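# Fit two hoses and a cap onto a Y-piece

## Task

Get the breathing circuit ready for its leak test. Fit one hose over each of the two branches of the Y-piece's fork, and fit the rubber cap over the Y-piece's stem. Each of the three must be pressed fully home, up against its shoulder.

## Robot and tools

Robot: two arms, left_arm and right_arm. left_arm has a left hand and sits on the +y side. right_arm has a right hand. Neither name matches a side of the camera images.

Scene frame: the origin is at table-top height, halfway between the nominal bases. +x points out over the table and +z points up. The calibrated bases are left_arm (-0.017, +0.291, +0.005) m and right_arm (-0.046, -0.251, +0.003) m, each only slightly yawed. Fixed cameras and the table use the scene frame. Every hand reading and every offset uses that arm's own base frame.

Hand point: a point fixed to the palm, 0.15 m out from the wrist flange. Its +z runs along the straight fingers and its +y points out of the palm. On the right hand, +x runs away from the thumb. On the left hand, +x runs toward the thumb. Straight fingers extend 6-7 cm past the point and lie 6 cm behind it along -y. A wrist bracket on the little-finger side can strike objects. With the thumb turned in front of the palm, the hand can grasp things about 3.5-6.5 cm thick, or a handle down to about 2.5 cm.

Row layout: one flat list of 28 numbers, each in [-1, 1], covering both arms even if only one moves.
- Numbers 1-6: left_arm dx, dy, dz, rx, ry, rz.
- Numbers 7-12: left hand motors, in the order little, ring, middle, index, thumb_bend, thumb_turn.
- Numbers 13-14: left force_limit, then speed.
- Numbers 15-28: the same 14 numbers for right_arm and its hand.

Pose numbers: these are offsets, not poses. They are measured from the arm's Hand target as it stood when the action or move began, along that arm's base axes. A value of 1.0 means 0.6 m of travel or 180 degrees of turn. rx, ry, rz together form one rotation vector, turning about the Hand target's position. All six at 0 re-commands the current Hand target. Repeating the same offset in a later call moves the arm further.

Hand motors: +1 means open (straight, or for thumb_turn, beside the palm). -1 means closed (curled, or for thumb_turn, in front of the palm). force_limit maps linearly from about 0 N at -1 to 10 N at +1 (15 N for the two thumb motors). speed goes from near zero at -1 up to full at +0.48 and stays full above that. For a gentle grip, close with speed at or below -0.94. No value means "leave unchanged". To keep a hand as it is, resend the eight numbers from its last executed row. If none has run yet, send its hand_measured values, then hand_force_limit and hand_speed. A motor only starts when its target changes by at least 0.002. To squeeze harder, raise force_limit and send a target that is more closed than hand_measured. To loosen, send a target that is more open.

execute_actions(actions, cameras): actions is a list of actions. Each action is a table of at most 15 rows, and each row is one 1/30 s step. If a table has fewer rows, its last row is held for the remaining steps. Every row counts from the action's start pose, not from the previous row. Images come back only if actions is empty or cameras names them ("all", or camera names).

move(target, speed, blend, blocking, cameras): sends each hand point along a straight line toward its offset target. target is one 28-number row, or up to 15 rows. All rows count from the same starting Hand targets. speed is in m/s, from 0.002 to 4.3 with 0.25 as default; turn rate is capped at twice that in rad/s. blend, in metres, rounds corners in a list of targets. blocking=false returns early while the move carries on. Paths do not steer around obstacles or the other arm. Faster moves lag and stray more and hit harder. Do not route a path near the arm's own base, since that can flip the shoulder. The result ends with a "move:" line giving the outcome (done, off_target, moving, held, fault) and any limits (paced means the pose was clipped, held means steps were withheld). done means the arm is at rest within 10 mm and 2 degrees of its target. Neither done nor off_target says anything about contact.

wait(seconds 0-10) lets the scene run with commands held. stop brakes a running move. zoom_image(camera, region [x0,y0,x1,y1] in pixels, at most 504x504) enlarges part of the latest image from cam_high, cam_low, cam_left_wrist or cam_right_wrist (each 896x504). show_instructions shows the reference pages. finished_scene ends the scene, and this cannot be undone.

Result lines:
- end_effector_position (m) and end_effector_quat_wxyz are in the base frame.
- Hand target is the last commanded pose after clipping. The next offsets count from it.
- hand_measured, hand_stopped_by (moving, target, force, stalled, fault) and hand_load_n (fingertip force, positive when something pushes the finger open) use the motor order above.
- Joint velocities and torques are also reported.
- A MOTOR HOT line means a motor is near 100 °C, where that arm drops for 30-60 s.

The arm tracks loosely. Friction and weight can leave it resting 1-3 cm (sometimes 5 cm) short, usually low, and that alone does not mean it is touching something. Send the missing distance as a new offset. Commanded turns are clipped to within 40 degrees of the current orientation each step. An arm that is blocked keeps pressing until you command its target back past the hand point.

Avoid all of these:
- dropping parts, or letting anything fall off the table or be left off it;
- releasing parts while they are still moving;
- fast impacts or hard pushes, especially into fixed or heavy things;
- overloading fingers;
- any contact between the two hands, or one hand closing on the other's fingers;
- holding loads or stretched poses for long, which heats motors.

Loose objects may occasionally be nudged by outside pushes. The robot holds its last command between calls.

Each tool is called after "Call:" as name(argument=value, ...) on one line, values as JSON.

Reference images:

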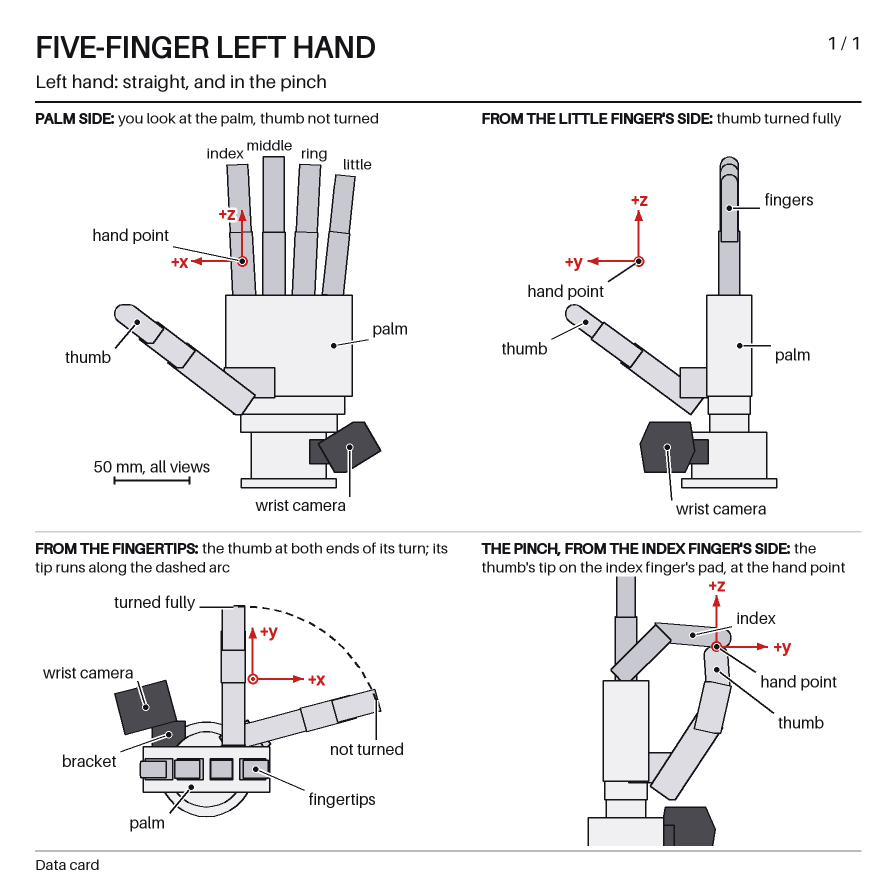

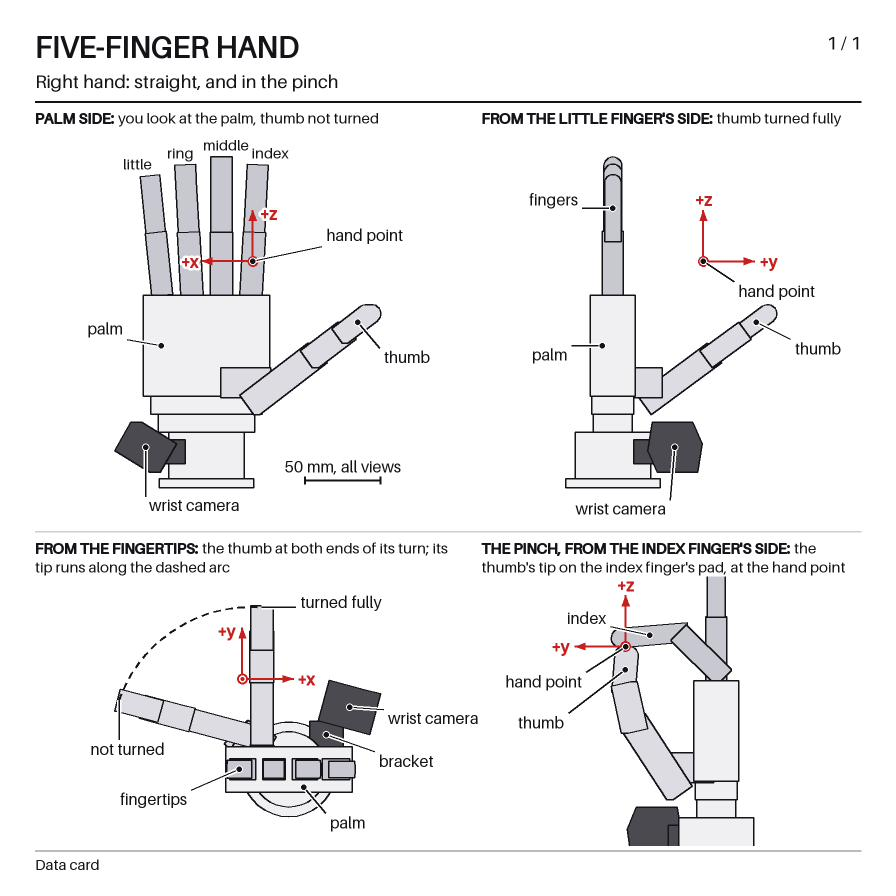

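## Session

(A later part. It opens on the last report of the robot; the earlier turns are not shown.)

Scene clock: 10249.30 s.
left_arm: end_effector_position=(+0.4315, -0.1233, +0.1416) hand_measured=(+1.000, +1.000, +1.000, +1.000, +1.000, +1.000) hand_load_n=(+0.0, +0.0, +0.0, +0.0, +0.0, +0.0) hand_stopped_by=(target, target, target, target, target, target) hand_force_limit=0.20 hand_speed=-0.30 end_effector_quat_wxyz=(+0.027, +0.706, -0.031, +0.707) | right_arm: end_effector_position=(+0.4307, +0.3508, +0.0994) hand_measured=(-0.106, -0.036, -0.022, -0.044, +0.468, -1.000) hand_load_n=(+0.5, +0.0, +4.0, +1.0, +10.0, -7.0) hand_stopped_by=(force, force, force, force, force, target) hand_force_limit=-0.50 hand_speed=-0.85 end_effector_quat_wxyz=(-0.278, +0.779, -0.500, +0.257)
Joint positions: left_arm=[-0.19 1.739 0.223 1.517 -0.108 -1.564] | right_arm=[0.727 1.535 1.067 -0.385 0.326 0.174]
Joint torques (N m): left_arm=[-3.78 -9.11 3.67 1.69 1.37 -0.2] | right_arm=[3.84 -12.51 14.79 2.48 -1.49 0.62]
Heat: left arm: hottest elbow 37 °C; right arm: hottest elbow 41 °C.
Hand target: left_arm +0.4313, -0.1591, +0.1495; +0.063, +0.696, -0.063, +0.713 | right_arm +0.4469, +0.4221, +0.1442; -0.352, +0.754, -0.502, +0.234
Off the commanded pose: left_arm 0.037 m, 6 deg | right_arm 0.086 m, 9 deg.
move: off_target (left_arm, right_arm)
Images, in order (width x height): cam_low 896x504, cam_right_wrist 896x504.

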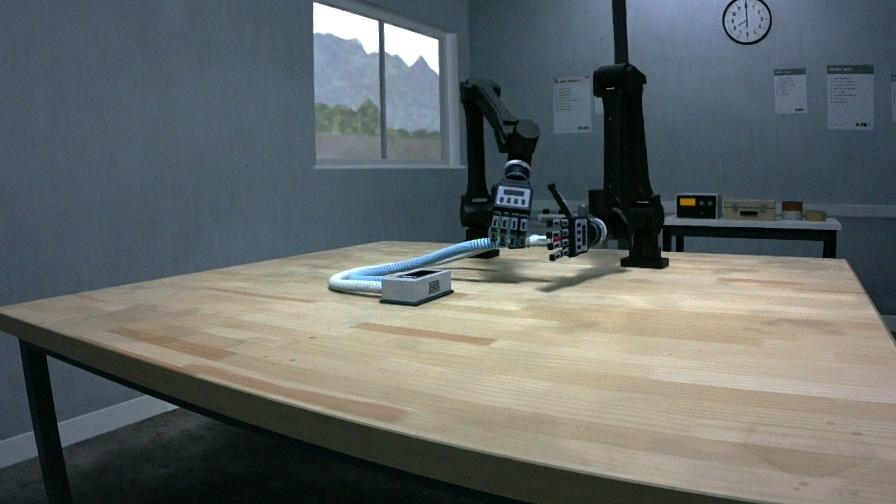

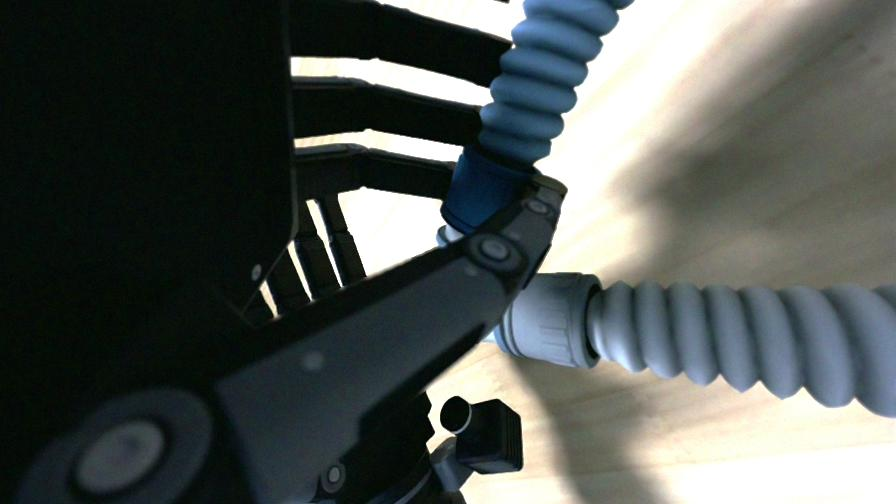

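Call:
move(target=[0.0,-0.033,0.005,0,0,-0.01,1,1,1,1,1,1,0.2,-0.3,0.0,0.025,0.015,0.03,0.01,0.01,-0.5,-0.5,-0.5,-0.5,-0.3,-1,-0.5,-0.85], speed=0.06, cameras=["cam_low","cam_right_wrist"])

Call:
zoom_image(camera="cam_low", region=[490, 210, 610, 280])

Call:
zoom_image(camera="cam_right_wrist", region=[340, 140, 600, 400])

Scene clock: 10261.27 s.
left_arm: end_effector_position=(+0.4295, -0.1349, +0.1356) hand_measured=(+1.000, +1.000, +1.000, +1.000, +1.000, +1.000) hand_load_n=(+0.0, +0.0, +0.0, +0.0, +0.0, +0.0) hand_stopped_by=(target, target, target, target, target, target) hand_force_limit=0.20 hand_speed=-0.30 end_effector_quat_wxyz=(+0.028, +0.714, -0.038, +0.698) | right_arm: end_effector_position=(+0.4236, +0.3592, +0.0984) hand_measured=(-0.106, -0.036, -0.022, -0.044, +0.470, -1.000) hand_load_n=(+0.0, +0.0, +0.0, +0.0, +9.0, -13.0) hand_stopped_by=(force, force, force, force, force, target) hand_force_limit=-0.50 hand_speed=-0.85 end_effector_quat_wxyz=(-0.292, +0.789, -0.495, +0.216)
Joint positions: left_arm=[-0.228 1.734 0.224 1.487 -0.134 -1.561] | right_arm=[0.711 1.535 1.068 -0.388 0.225 0.175]
Joint torques (N m): left_arm=[-4.25 -10.52 4.77 1.73 1.69 -0.24] | right_arm=[4.07 -13.68 14.95 3.67 -1.6 0.95]
Heat: left arm: hottest elbow 36 °C; right arm: hottest elbow 43 °C.
Hand target: left_arm +0.4313, -0.1788, +0.1524; +0.074, +0.695, -0.074, +0.712 | right_arm +0.4468, +0.4372, +0.1532; -0.383, +0.749, -0.506, +0.193
Off the commanded pose: left_arm 0.047 m, 7 deg | right_arm 0.098 m, 12 deg.
move: off_target (left_arm, right_arm)
Images, in order (width x height): cam_low 896x504, cam_right_wrist 896x504.

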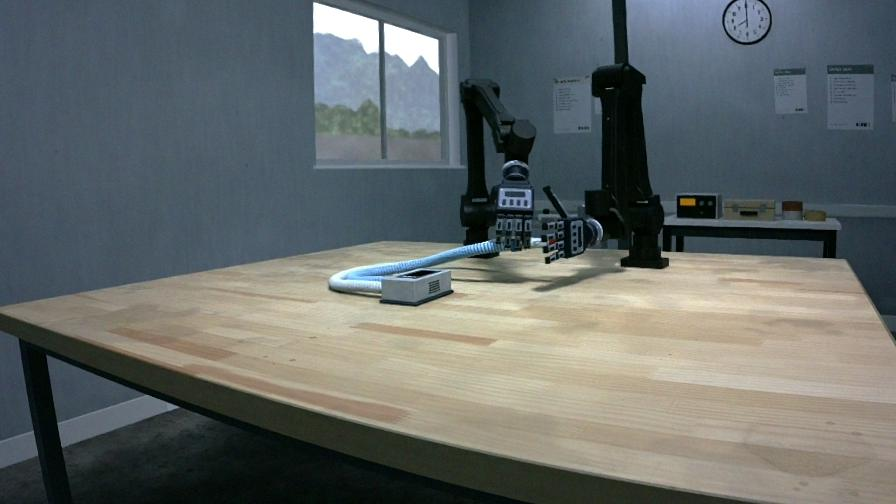

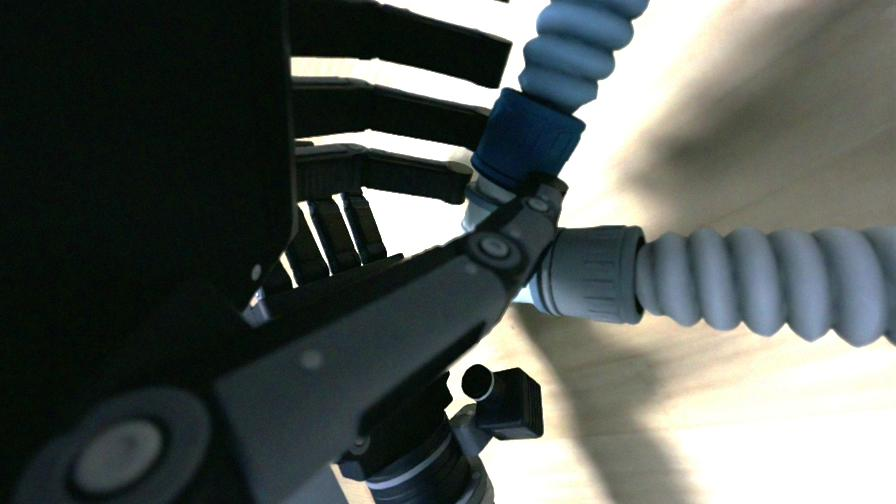

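Scaled by 4.200 from the camera's 896x504 image, which has a finer 1280x720 frame.

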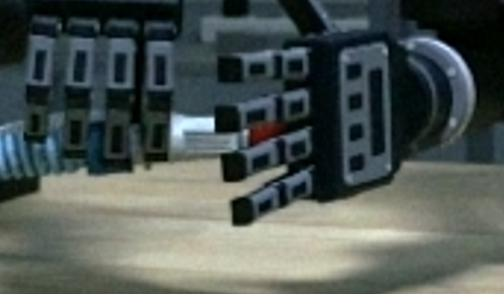

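Scaled by 1.938 from the camera's 896x504 image, which has a finer 1280x720 frame.

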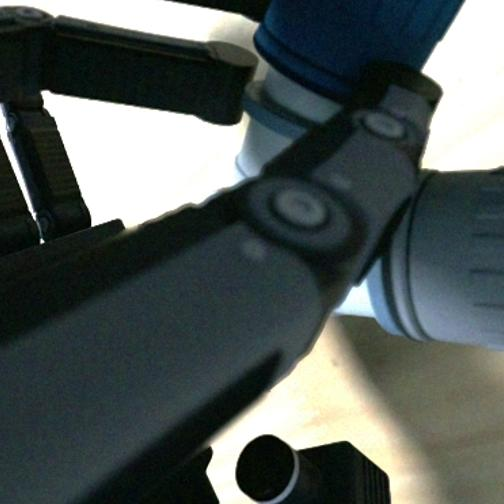

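Call:
move(target=[0.0,0.04,0.0,0,0,0.0,1,1,1,1,1,1,0.2,-0.3,0.0,-0.05,0,0,0,0,-0.55,-0.55,-0.55,-0.55,-0.3,-1,0.0,-0.85], speed=0.06, cameras=["cam_low","cam_right_wrist"])

Call:
zoom_image(camera="cam_right_wrist", region=[400, 60, 660, 320])

Call:
zoom_image(camera="cam_low", region=[490, 210, 610, 280])

Scene clock: 10271.57 s.
left_arm: end_effector_position=(+0.4269, -0.1354, +0.1384) hand_measured=(+1.000, +1.000, +1.000, +1.000, +1.000, +1.000) hand_load_n=(+0.0, +0.0, +0.0, +0.0, +0.0, +0.0) hand_stopped_by=(target, target, target, target, target, target) hand_force_limit=0.20 hand_speed=-0.30 end_effector_quat_wxyz=(+0.048, +0.711, -0.057, +0.700) | right_arm: end_effector_position=(+0.4281, +0.3593, +0.1026) hand_measured=(-0.550, -0.130, -0.046, -0.138, +0.470, -1.000) hand_load_n=(+0.0, +4.5, +2.5, +5.5, +17.5, -7.5) hand_stopped_by=(target, force, force, force, force, target) hand_force_limit=0.00 hand_speed=-0.85 end_effector_quat_wxyz=(-0.306, +0.787, -0.496, +0.202)
Joint positions: left_arm=[-0.188 1.727 0.224 1.487 -0.039 -1.56] | right_arm=[0.689 1.531 1.068 -0.374 0.178 0.173]
Joint torques (N m): left_arm=[0.21 -10.4 4.08 2.03 1.34 -0.27] | right_arm=[1.9 -16.5 12.08 3.78 -1.02 0.71]
Heat: left arm: hottest elbow 36 °C; right arm: hottest elbow 42 °C.
Hand target: left_arm +0.4313, -0.1548, +0.1524; +0.074, +0.695, -0.074, +0.712 | right_arm +0.4469, +0.4071, +0.1531; -0.383, +0.749, -0.506, +0.193
Off the commanded pose: left_arm 0.024 m, 4 deg | right_arm 0.072 m, 10 deg.
move: off_target (left_arm, right_arm)
Images, in order (width x height): cam_low 896x504, cam_right_wrist 896x504.

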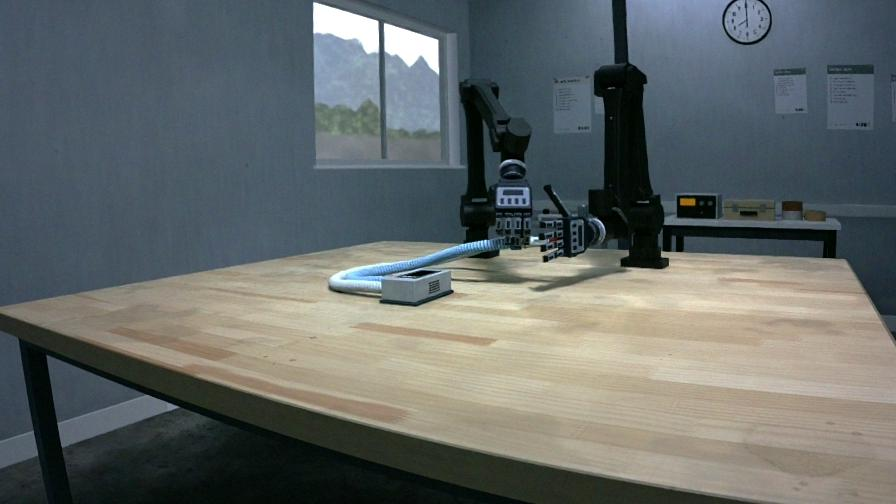

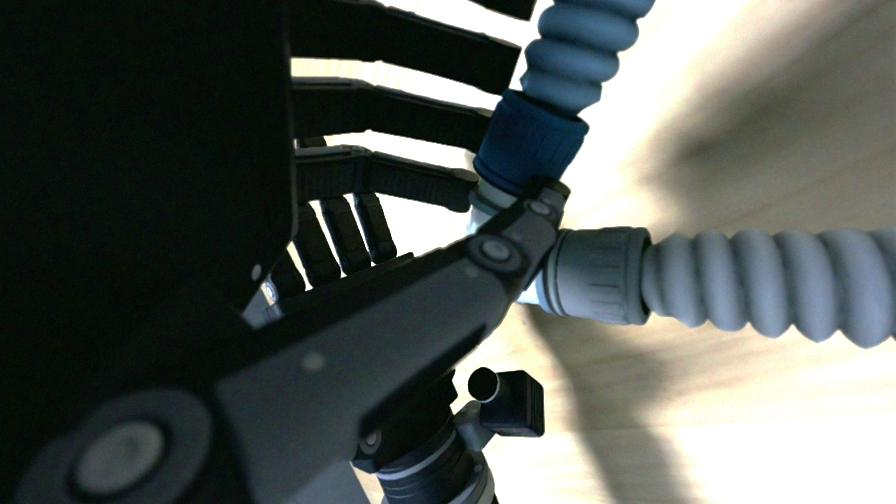

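Scaled by 1.938 from the camera's 896x504 image, which has a finer 1280x720 frame.

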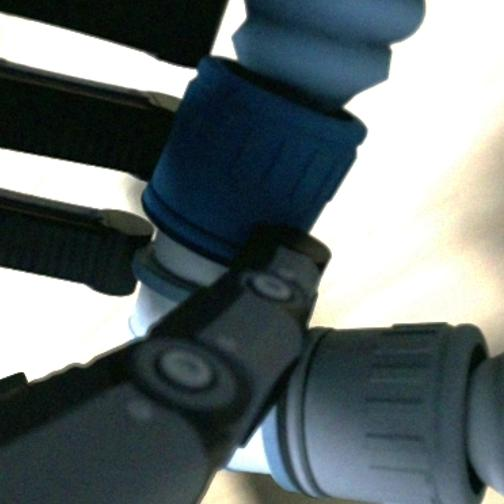

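Scaled by 4.200 from the camera's 896x504 image, which has a finer 1280x720 frame.

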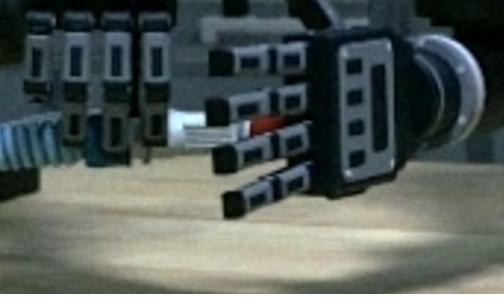

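Call:
move(target=[0.0,0.12,0.0,0,0,0.015,1,1,1,1,1,1,0.2,-0.3,0.0,-0.01,0,0,0,0,-0.55,-0.55,-0.55,-0.55,-0.3,-1,0.0,-0.85], speed=0.08, cameras=["cam_low","cam_right_wrist","cam_high"])

Call:
zoom_image(camera="cam_low", region=[490, 210, 610, 280])

Call:
zoom_image(camera="cam_right_wrist", region=[400, 60, 660, 320])

Scene clock: 10296.57 s.
left_arm: end_effector_position=(+0.4294, -0.0871, +0.1405) hand_measured=(+1.000, +1.000, +1.000, +1.000, +1.000, +1.000) hand_load_n=(+0.0, +0.0, +0.0, +0.0, +0.0, +0.0) hand_stopped_by=(target, target, target, target, target, target) hand_force_limit=0.20 hand_speed=-0.30 end_effector_quat_wxyz=(+0.056, +0.708, -0.063, +0.701) | right_arm: end_effector_position=(+0.4295, +0.3807, +0.1195) hand_measured=(-0.550, -0.130, -0.046, -0.138, +0.470, -1.000) hand_load_n=(+0.0, +2.0, +3.0, +2.0, +8.5, +1.5) hand_stopped_by=(target, force, force, force, force, target) hand_force_limit=0.00 hand_speed=-0.85 end_effector_quat_wxyz=(-0.348, +0.764, -0.511, +0.186)
Joint positions: left_arm=[0.023 1.723 0.224 1.487 0.192 -1.56] | right_arm=[0.7 1.518 1.068 -0.322 0.151 0.244]
Joint torques (N m): left_arm=[3.6 -10.11 2.37 2.93 0.12 -0.28] | right_arm=[0.73 -14.92 11.67 2.24 0.07 -0.08]
Heat: left arm: hottest elbow 35 °C; right arm: hottest elbow 40 °C.
Hand target: left_arm +0.4313, -0.0829, +0.1524; +0.057, +0.696, -0.057, +0.713 | right_arm +0.4468, +0.4011, +0.1533; -0.383, +0.748, -0.506, +0.193
Off the commanded pose: left_arm 0.013 m, 2 deg | right_arm 0.043 m, 5 deg.
move: off_target (left_arm, right_arm)
Images, in order (width x height): cam_high 896x504, cam_low 896x504, cam_right_wrist 896x504.

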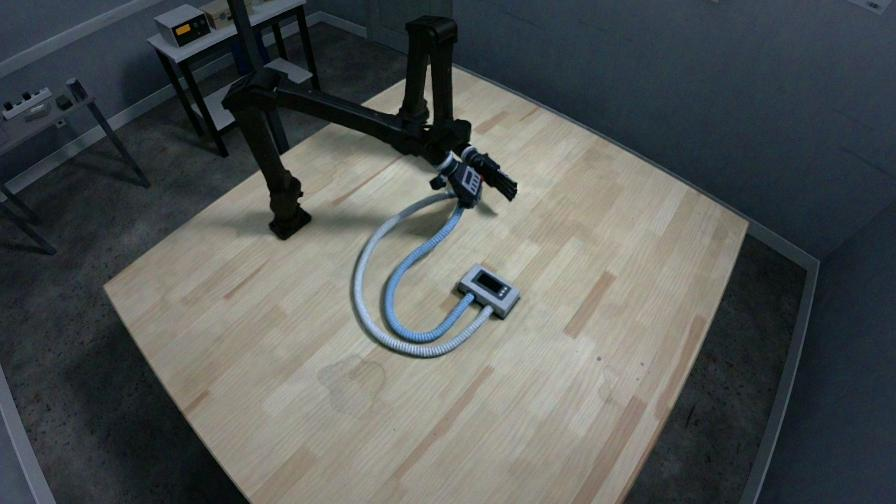

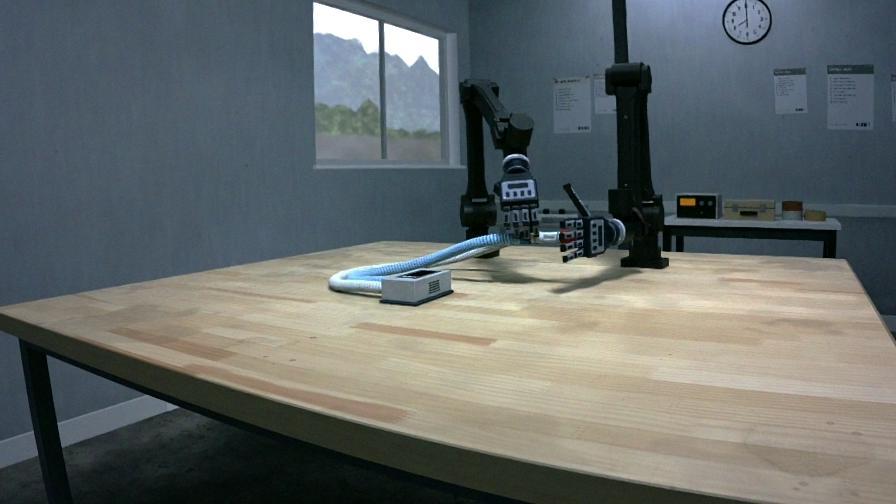

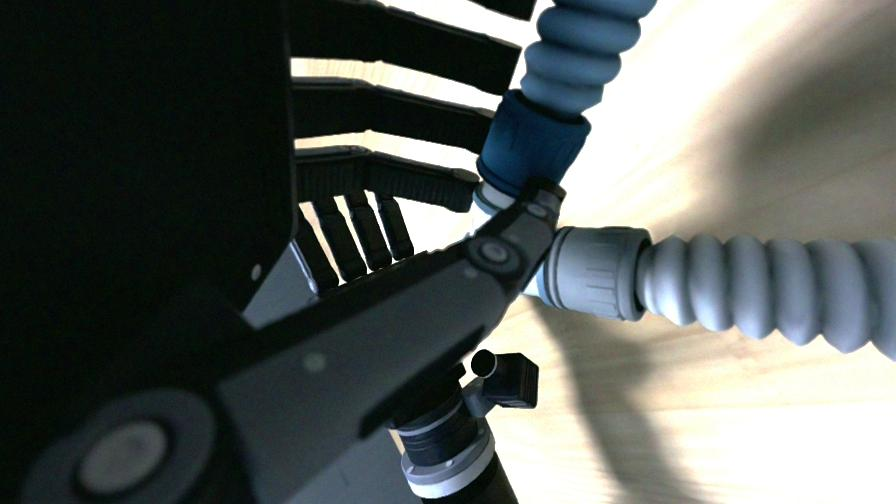

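Scaled by 4.200 from the camera's 896x504 image, which has a finer 1280x720 frame.

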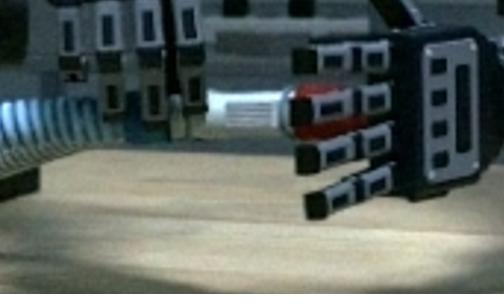

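Scaled by 1.938 from the camera's 896x504 image, which has a finer 1280x720 frame.

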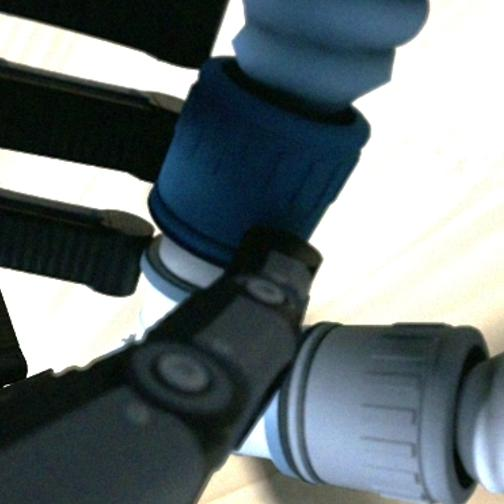

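Call:
move(target=[0,0,0,0,0,0,1,1,1,1,1,1,0.2,-0.3,-0.0452,-0.046,-0.19,0,0,0,-0.55,-0.55,-0.55,-0.55,-0.3,-1,0.0,-0.85], speed=0.08, cameras=["cam_low","cam_right_wrist"])

Call:
zoom_image(camera="cam_low", region=[490, 210, 610, 300])

Scene clock: 10311.33 s.
left_arm: end_effector_position=(+0.4294, -0.0871, +0.1405) hand_measured=(+1.000, +1.000, +1.000, +1.000, +1.000, +1.000) hand_load_n=(+0.0, +0.0, +0.0, +0.0, +0.0, +0.0) hand_stopped_by=(target, target, target, target, target, target) hand_force_limit=0.20 hand_speed=-0.30 end_effector_quat_wxyz=(+0.056, +0.708, -0.063, +0.701) | right_arm: end_effector_position=(+0.4203, +0.3735, +0.0472) hand_measured=(-0.550, -0.130, -0.046, -0.138, +0.470, -1.000) hand_load_n=(+0.0, +1.5, +3.0, +4.0, +8.5, +2.5) hand_stopped_by=(target, force, force, force, force, target) hand_force_limit=0.00 hand_speed=-0.85 end_effector_quat_wxyz=(-0.384, +0.749, -0.504, +0.195)
Joint positions: left_arm=[0.023 1.723 0.224 1.487 0.192 -1.56] | right_arm=[0.7 1.582 0.874 0.018 0.149 0.244]
Joint torques (N m): left_arm=[3.14 -9.88 2.47 2.82 0.17 -0.32] | right_arm=[0.44 -12.51 6.39 2.47 -0.07 -0.09]
Heat: left arm: hottest elbow 34 °C; right arm: hottest elbow 39 °C.
Hand target: left_arm +0.4313, -0.0829, +0.1524; +0.057, +0.696, -0.057, +0.713 | right_arm +0.4197, +0.3736, +0.0393; -0.383, +0.748, -0.506, +0.193
Off the commanded pose: left_arm 0.013 m, 2 deg | right_arm 0.008 m, 0 deg.
move: off_target (left_arm)
Images, in order (width x height): cam_low 896x504, cam_right_wrist 896x504.

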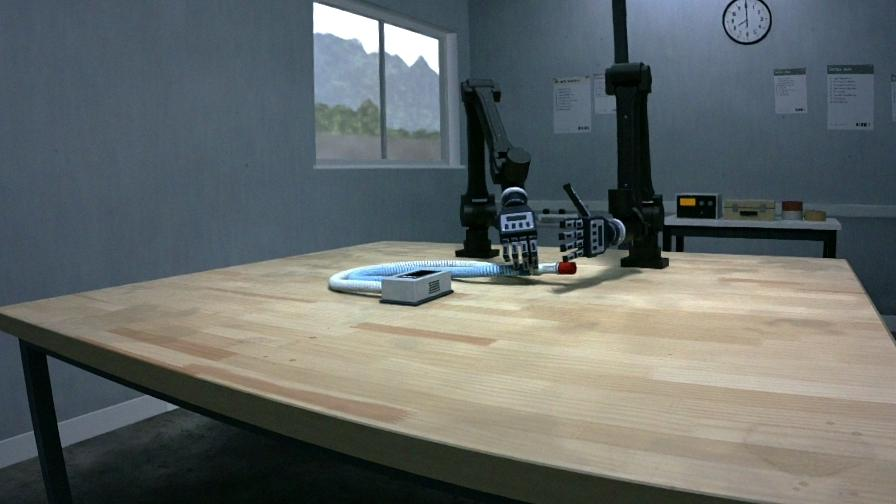

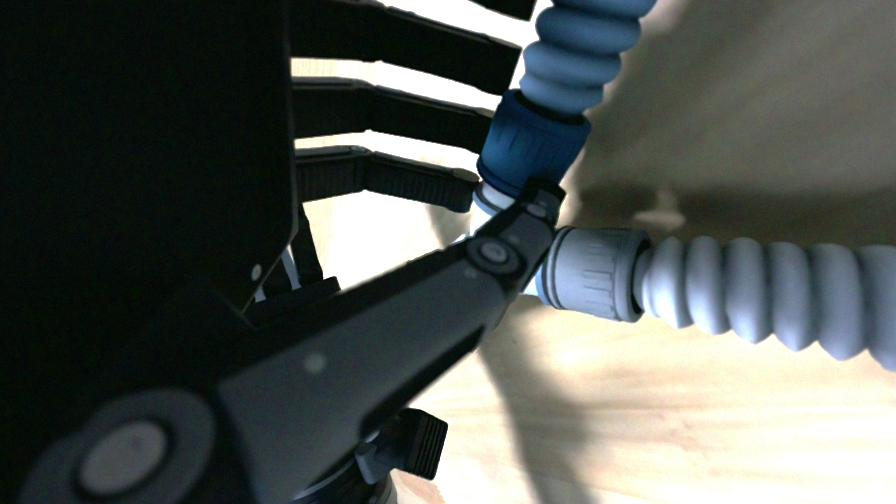

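Scaled by 4.200 from the camera's 896x504 image, which has a finer 1280x720 frame.

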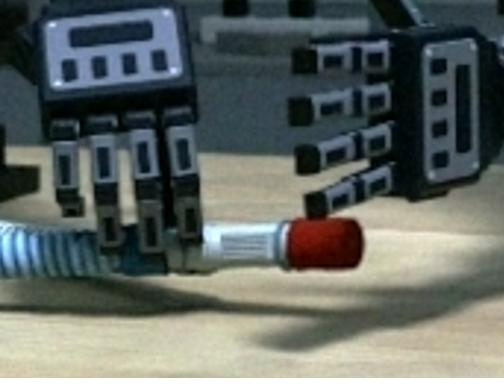

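Call:
move(target=[0,0.03,0,0,0,0,1,1,1,1,1,1,0.2,-0.3,0,0,-0.04,0,0,0,-0.55,-0.55,-0.55,-0.55,-0.3,-1,0.0,-0.85], speed=0.06, cameras=["cam_low","cam_right_wrist"])

Call:
zoom_image(camera="cam_low", region=[490, 230, 610, 300])

Scene clock: 10323.43 s.
left_arm: end_effector_position=(+0.4285, -0.0692, +0.1406) hand_measured=(+1.000, +1.000, +1.000, +1.000, +1.000, +1.000) hand_load_n=(+0.0, +0.0, +0.0, +0.0, +0.0, -0.5) hand_stopped_by=(target, target, target, target, target, target) hand_force_limit=0.20 hand_speed=-0.30 end_effector_quat_wxyz=(+0.057, +0.708, -0.063, +0.701) | right_arm: end_effector_position=(+0.4217, +0.3747, +0.0276) hand_measured=(-0.550, -0.130, -0.046, -0.138, +0.468, -1.000) hand_load_n=(+0.0, +0.0, +3.5, +0.5, +3.0, +0.0) hand_stopped_by=(target, force, force, force, force, target) hand_force_limit=0.00 hand_speed=-0.85 end_effector_quat_wxyz=(-0.387, +0.747, -0.503, +0.196)
Joint positions: left_arm=[0.095 1.723 0.224 1.487 0.264 -1.56] | right_arm=[0.7 1.625 0.854 0.089 0.149 0.244]
Joint torques (N m): left_arm=[2.55 -9.93 2.62 2.91 0.13 -0.29] | right_arm=[-0.09 -12.28 6.12 2.29 -0.05 -0.13]
Heat: left arm: hottest elbow 34 °C; right arm: hottest elbow 38 °C.
Hand target: left_arm +0.4313, -0.0648, +0.1524; +0.057, +0.696, -0.057, +0.713 | right_arm +0.4197, +0.3736, +0.0152; -0.383, +0.749, -0.506, +0.192
Off the commanded pose: left_arm 0.013 m, 2 deg | right_arm 0.013 m, 1 deg.
move: off_target (left_arm, right_arm)
Images, in order (width x height): cam_low 896x504, cam_right_wrist 896x504.

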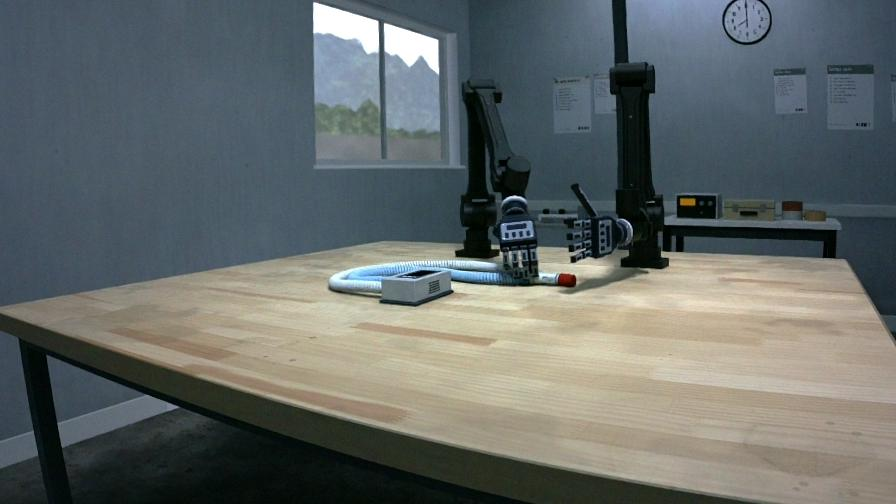

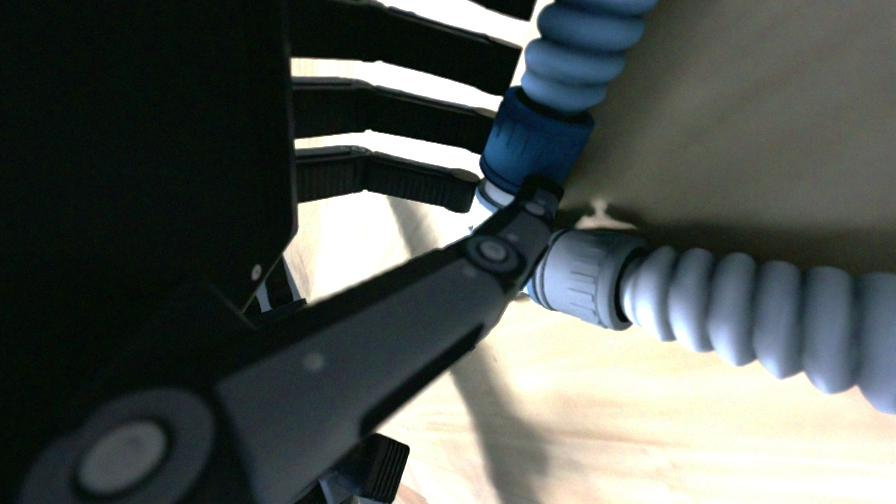

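Scaled by 4.200 from the camera's 896x504 image, which has a finer 1280x720 frame.

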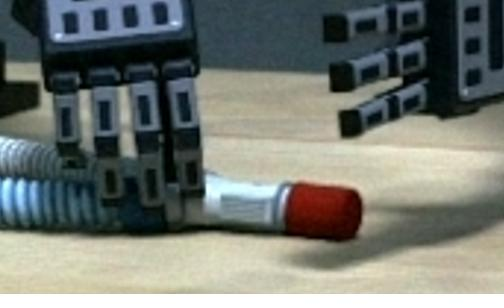

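Call:
move(target=[[0,0,0,0,0,0,1,1,1,1,1,1,0.2,-0.3,0,0,0,0,0,0,0.0,0.0,0.1,0.1,0.6,-1,0.0,-0.5],[0,0,0,0,0,0,1,1,1,1,1,1,0.2,-0.3,0,0,0,0,0,0,0.3,0.3,0.25,0.25,0.6,-1,0.0,-0.5]], speed=0.06, cameras=["cam_low","cam_right_wrist"])

Call:
zoom_image(camera="cam_right_wrist", region=[400, 60, 660, 320])

Scene clock: 10331.03 s.
left_arm: end_effector_position=(+0.4284, -0.0693, +0.1407) hand_measured=(+1.000, +1.000, +1.000, +1.000, +1.000, +1.000) hand_load_n=(+0.0, +0.0, +0.0, +0.0, +0.0, +0.0) hand_stopped_by=(target, target, target, target, target, target) hand_force_limit=0.20 hand_speed=-0.30 end_effector_quat_wxyz=(+0.057, +0.708, -0.063, +0.701) | right_arm: end_effector_position=(+0.4225, +0.3756, +0.0286) hand_measured=(+0.300, +0.300, +0.250, +0.250, +0.600, -1.000) hand_load_n=(+0.0, +0.0, +0.0, +0.0, +0.0, +0.0) hand_stopped_by=(target, target, target, target, target, target) hand_force_limit=0.00 hand_speed=-0.50 end_effector_quat_wxyz=(-0.390, +0.746, -0.503, +0.196)
Joint positions: left_arm=[0.095 1.723 0.224 1.487 0.264 -1.56] | right_arm=[0.7 1.625 0.854 0.095 0.148 0.244]
Joint torques (N m): left_arm=[2.96 -9.64 2.47 2.76 0.1 -0.3] | right_arm=[0.85 -12.34 6.02 2.25 -0.03 -0.1]
Heat: left arm: hottest elbow 34 °C; right arm: hottest elbow 37 °C.
Hand target: left_arm +0.4313, -0.0649, +0.1525; +0.057, +0.696, -0.057, +0.713 | right_arm +0.4197, +0.3736, +0.0153; -0.383, +0.749, -0.506, +0.193
Off the commanded pose: left_arm 0.013 m, 2 deg | right_arm 0.014 m, 1 deg.
move: off_target (left_arm, right_arm); target 2's new numbers were sent with right_arm's hand 0.014 m and 1 deg from that target
Images, in order (width x height): cam_low 896x504, cam_right_wrist 896x504.

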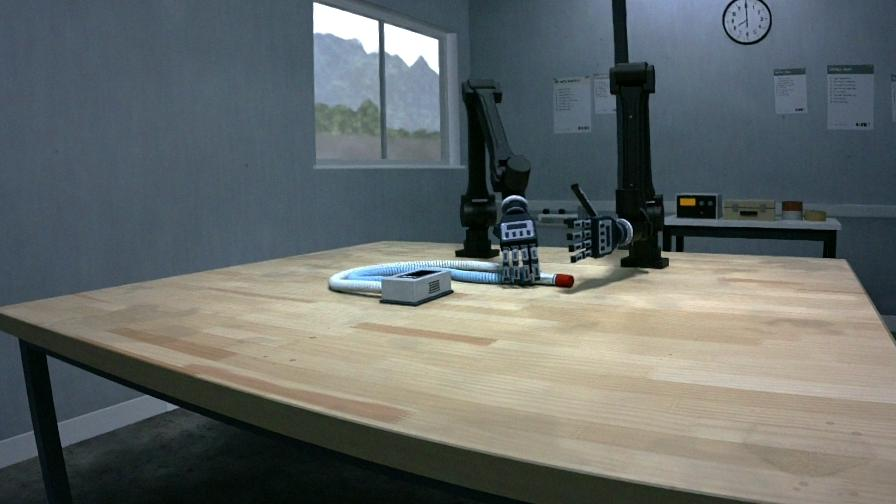

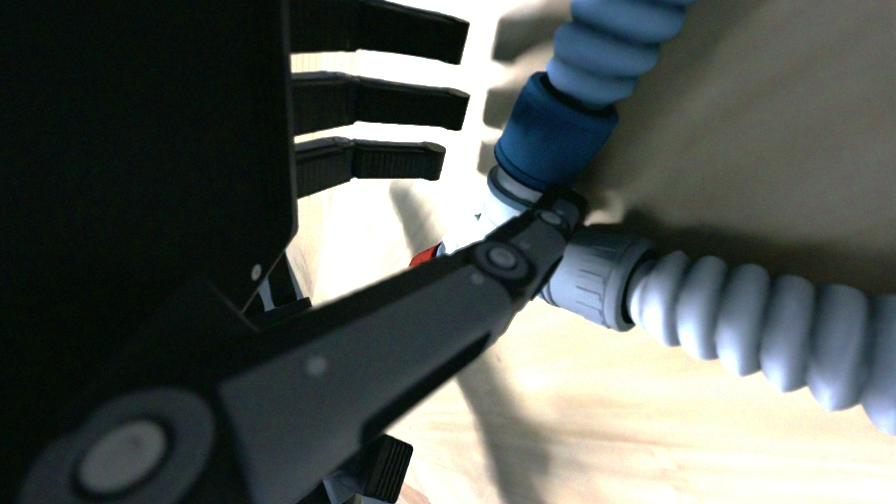

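Scaled by 1.938 from the camera's 896x504 image, which has a finer 1280x720 frame.

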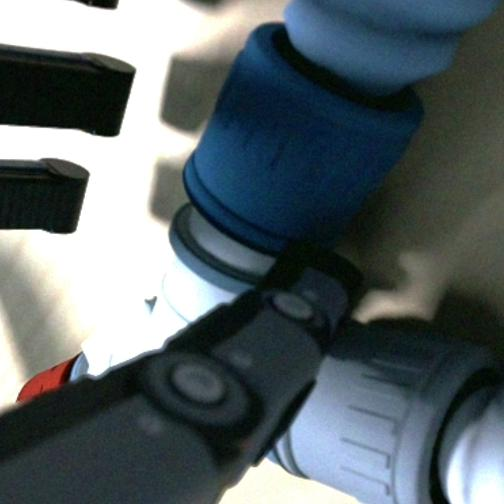

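Call:
move(target=[[0,0,0,0,0,0,1,1,1,1,1,1,0.2,-0.3,0.01,0,0.1,0,0,0,0.3,0.3,0.3,0.3,0.6,-1,0.0,-0.5],[0,0,0,0,0,0,1,1,1,1,1,1,0.2,-0.3,0.03,-0.04,0.13,-0.0271,-0.0152,-0.022,0.3,0.3,0.3,0.3,0.6,-1,0.0,-0.5]], speed=0.08, cameras=["cam_low","cam_right_wrist"])

Call:
zoom_image(camera="cam_right_wrist", region=[450, 40, 710, 300])

Scene clock: 10363.60 s.
left_arm: end_effector_position=(+0.4284, -0.0693, +0.1407) hand_measured=(+1.000, +1.000, +1.000, +1.000, +1.000, +1.000) hand_load_n=(+0.0, +0.0, +0.0, +0.0, +0.0, +0.0) hand_stopped_by=(target, target, target, target, target, target) hand_force_limit=0.20 hand_speed=-0.30 end_effector_quat_wxyz=(+0.057, +0.708, -0.063, +0.701) | right_arm: end_effector_position=(+0.4189, +0.3409, +0.0678) hand_measured=(+0.300, +0.300, +0.300, +0.300, +0.600, -1.000) hand_load_n=(+0.0, +0.0, +0.0, +0.0, +0.0, +0.0) hand_stopped_by=(target, target, target, target, target, target) hand_force_limit=0.00 hand_speed=-0.50 end_effector_quat_wxyz=(-0.338, +0.750, -0.517, +0.235)
Joint positions: left_arm=[0.095 1.723 0.224 1.487 0.264 -1.56] | right_arm=[0.695 1.504 0.887 -0.134 0.249 0.222]
Joint torques (N m): left_arm=[3.02 -10.11 2.54 2.88 0.11 -0.29] | right_arm=[-0.62 -13.22 10.82 1.09 0.21 -0.27]
Motor temperatures (°C): left_arm=[19 20 33 18 20 19] | right_arm=[18 23 35 17 21 20]
Heat: left arm: hottest elbow 33 °C; right arm: hottest elbow 35 °C.
Hand target: left_arm +0.4313, -0.0649, +0.1525; +0.057, +0.696, -0.057, +0.713 | right_arm +0.4378, +0.3496, +0.0933; -0.356, +0.741, -0.514, +0.245
Off the commanded pose: left_arm 0.013 m, 2 deg | right_arm 0.033 m, 3 deg.
move: off_target (left_arm, right_arm)
Images, in order (width x height): cam_low 896x504, cam_right_wrist 896x504.

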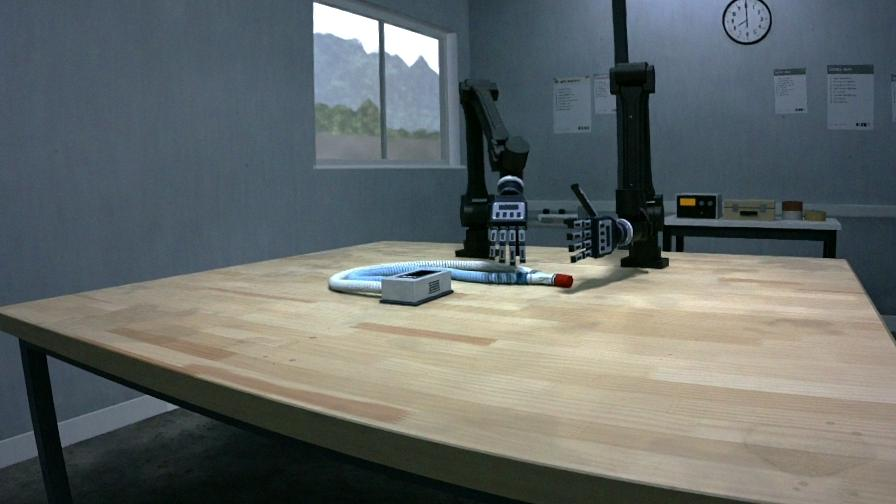

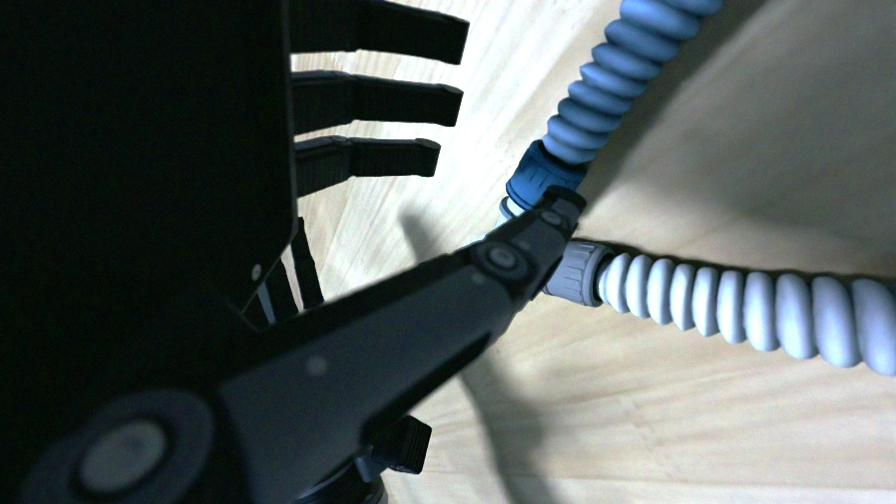

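Scaled by 1.938 from the camera's 896x504 image, which has a finer 1280x720 frame.

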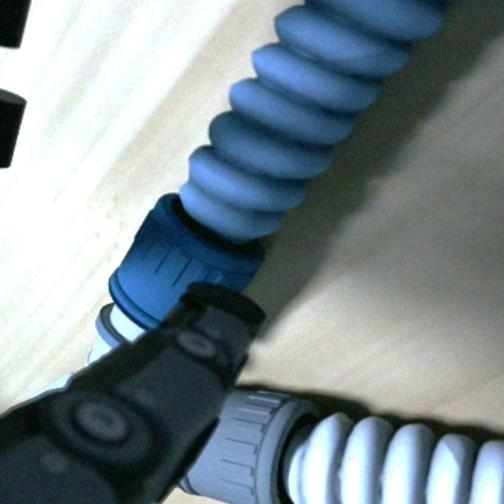

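Call:
move(target=[0,0,0,0,0,0,1,1,1,1,1,1,0.2,-0.3,-0.0303,-0.0177,-0.0972,0,0,0,0.3,0.3,0.3,0.3,0.6,-1,0.0,-0.5], speed=0.06, cameras=["cam_low","cam_right_wrist"])

Call:
zoom_image(camera="cam_right_wrist", region=[400, 60, 660, 320])

Call:
zoom_image(camera="cam_low", region=[480, 220, 600, 300])

Scene clock: 10386.87 s.
left_arm: end_effector_position=(+0.4284, -0.0693, +0.1407) hand_measured=(+1.000, +1.000, +1.000, +1.000, +1.000, +1.000) hand_load_n=(+0.0, +0.0, +0.0, +0.0, +0.0, -0.5) hand_stopped_by=(target, target, target, target, target, target) hand_force_limit=0.20 hand_speed=-0.30 end_effector_quat_wxyz=(+0.057, +0.708, -0.063, +0.701) | right_arm: end_effector_position=(+0.4218, +0.3418, +0.0480) hand_measured=(+0.300, +0.300, +0.300, +0.300, +0.600, -1.000) hand_load_n=(+0.0, +0.0, +0.0, +0.0, +0.0, +0.0) hand_stopped_by=(target, target, target, target, target, target) hand_force_limit=0.00 hand_speed=-0.50 end_effector_quat_wxyz=(-0.364, +0.737, -0.514, +0.245)
Joint positions: left_arm=[0.095 1.723 0.224 1.487 0.264 -1.56] | right_arm=[0.695 1.535 0.822 0.025 0.255 0.221]
Joint torques (N m): left_arm=[2.43 -10.46 2.66 2.74 0.13 -0.29] | right_arm=[0.38 -10.93 6.27 2.33 0.21 -0.21]
Heat: left arm: hottest elbow 32 °C; right arm: hottest elbow 37 °C.
Hand target: left_arm +0.4313, -0.0649, +0.1525; +0.057, +0.696, -0.057, +0.713 | right_arm +0.4195, +0.3389, +0.0349; -0.356, +0.741, -0.513, +0.245
Off the commanded pose: left_arm 0.013 m, 2 deg | right_arm 0.013 m, 1 deg.
move: off_target (left_arm, right_arm)
Images, in order (width x height): cam_low 896x504, cam_right_wrist 896x504.

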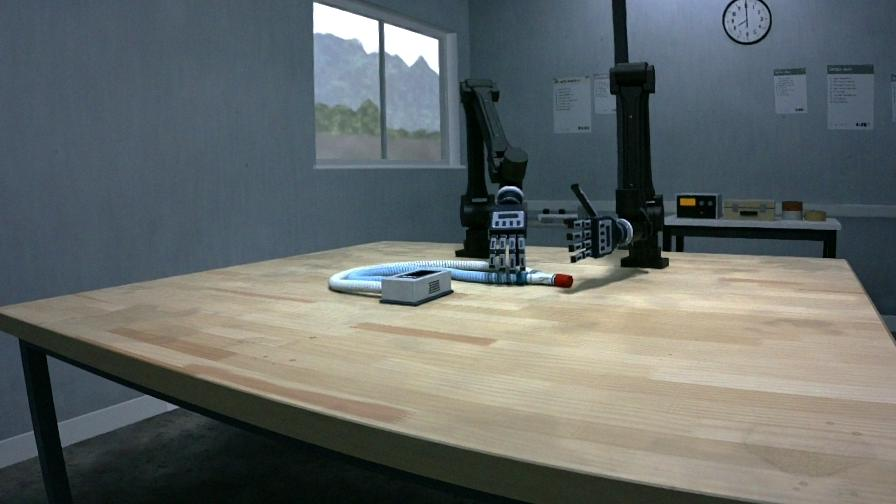

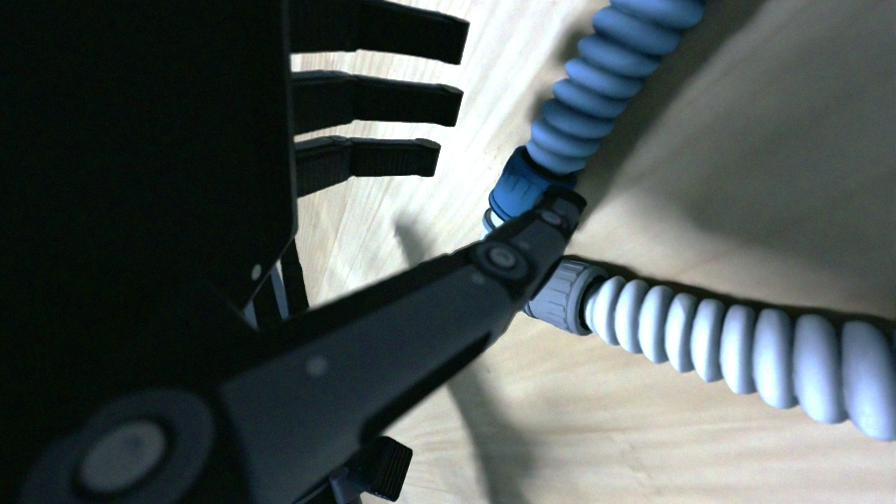

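Scaled by 1.938 from the camera's 896x504 image, which has a finer 1280x720 frame.

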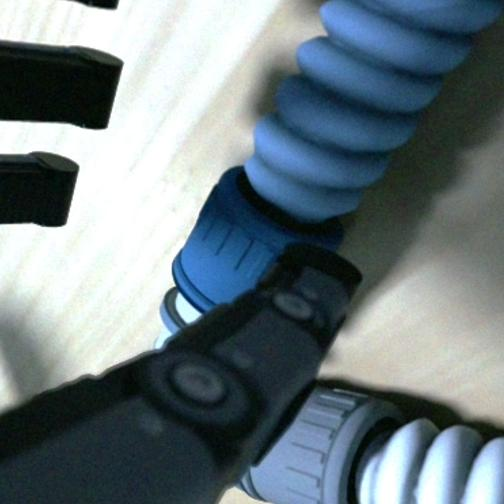

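Scaled by 4.200 from the camera's 896x504 image, which has a finer 1280x720 frame.

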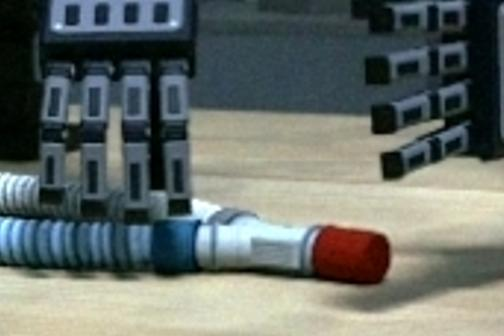

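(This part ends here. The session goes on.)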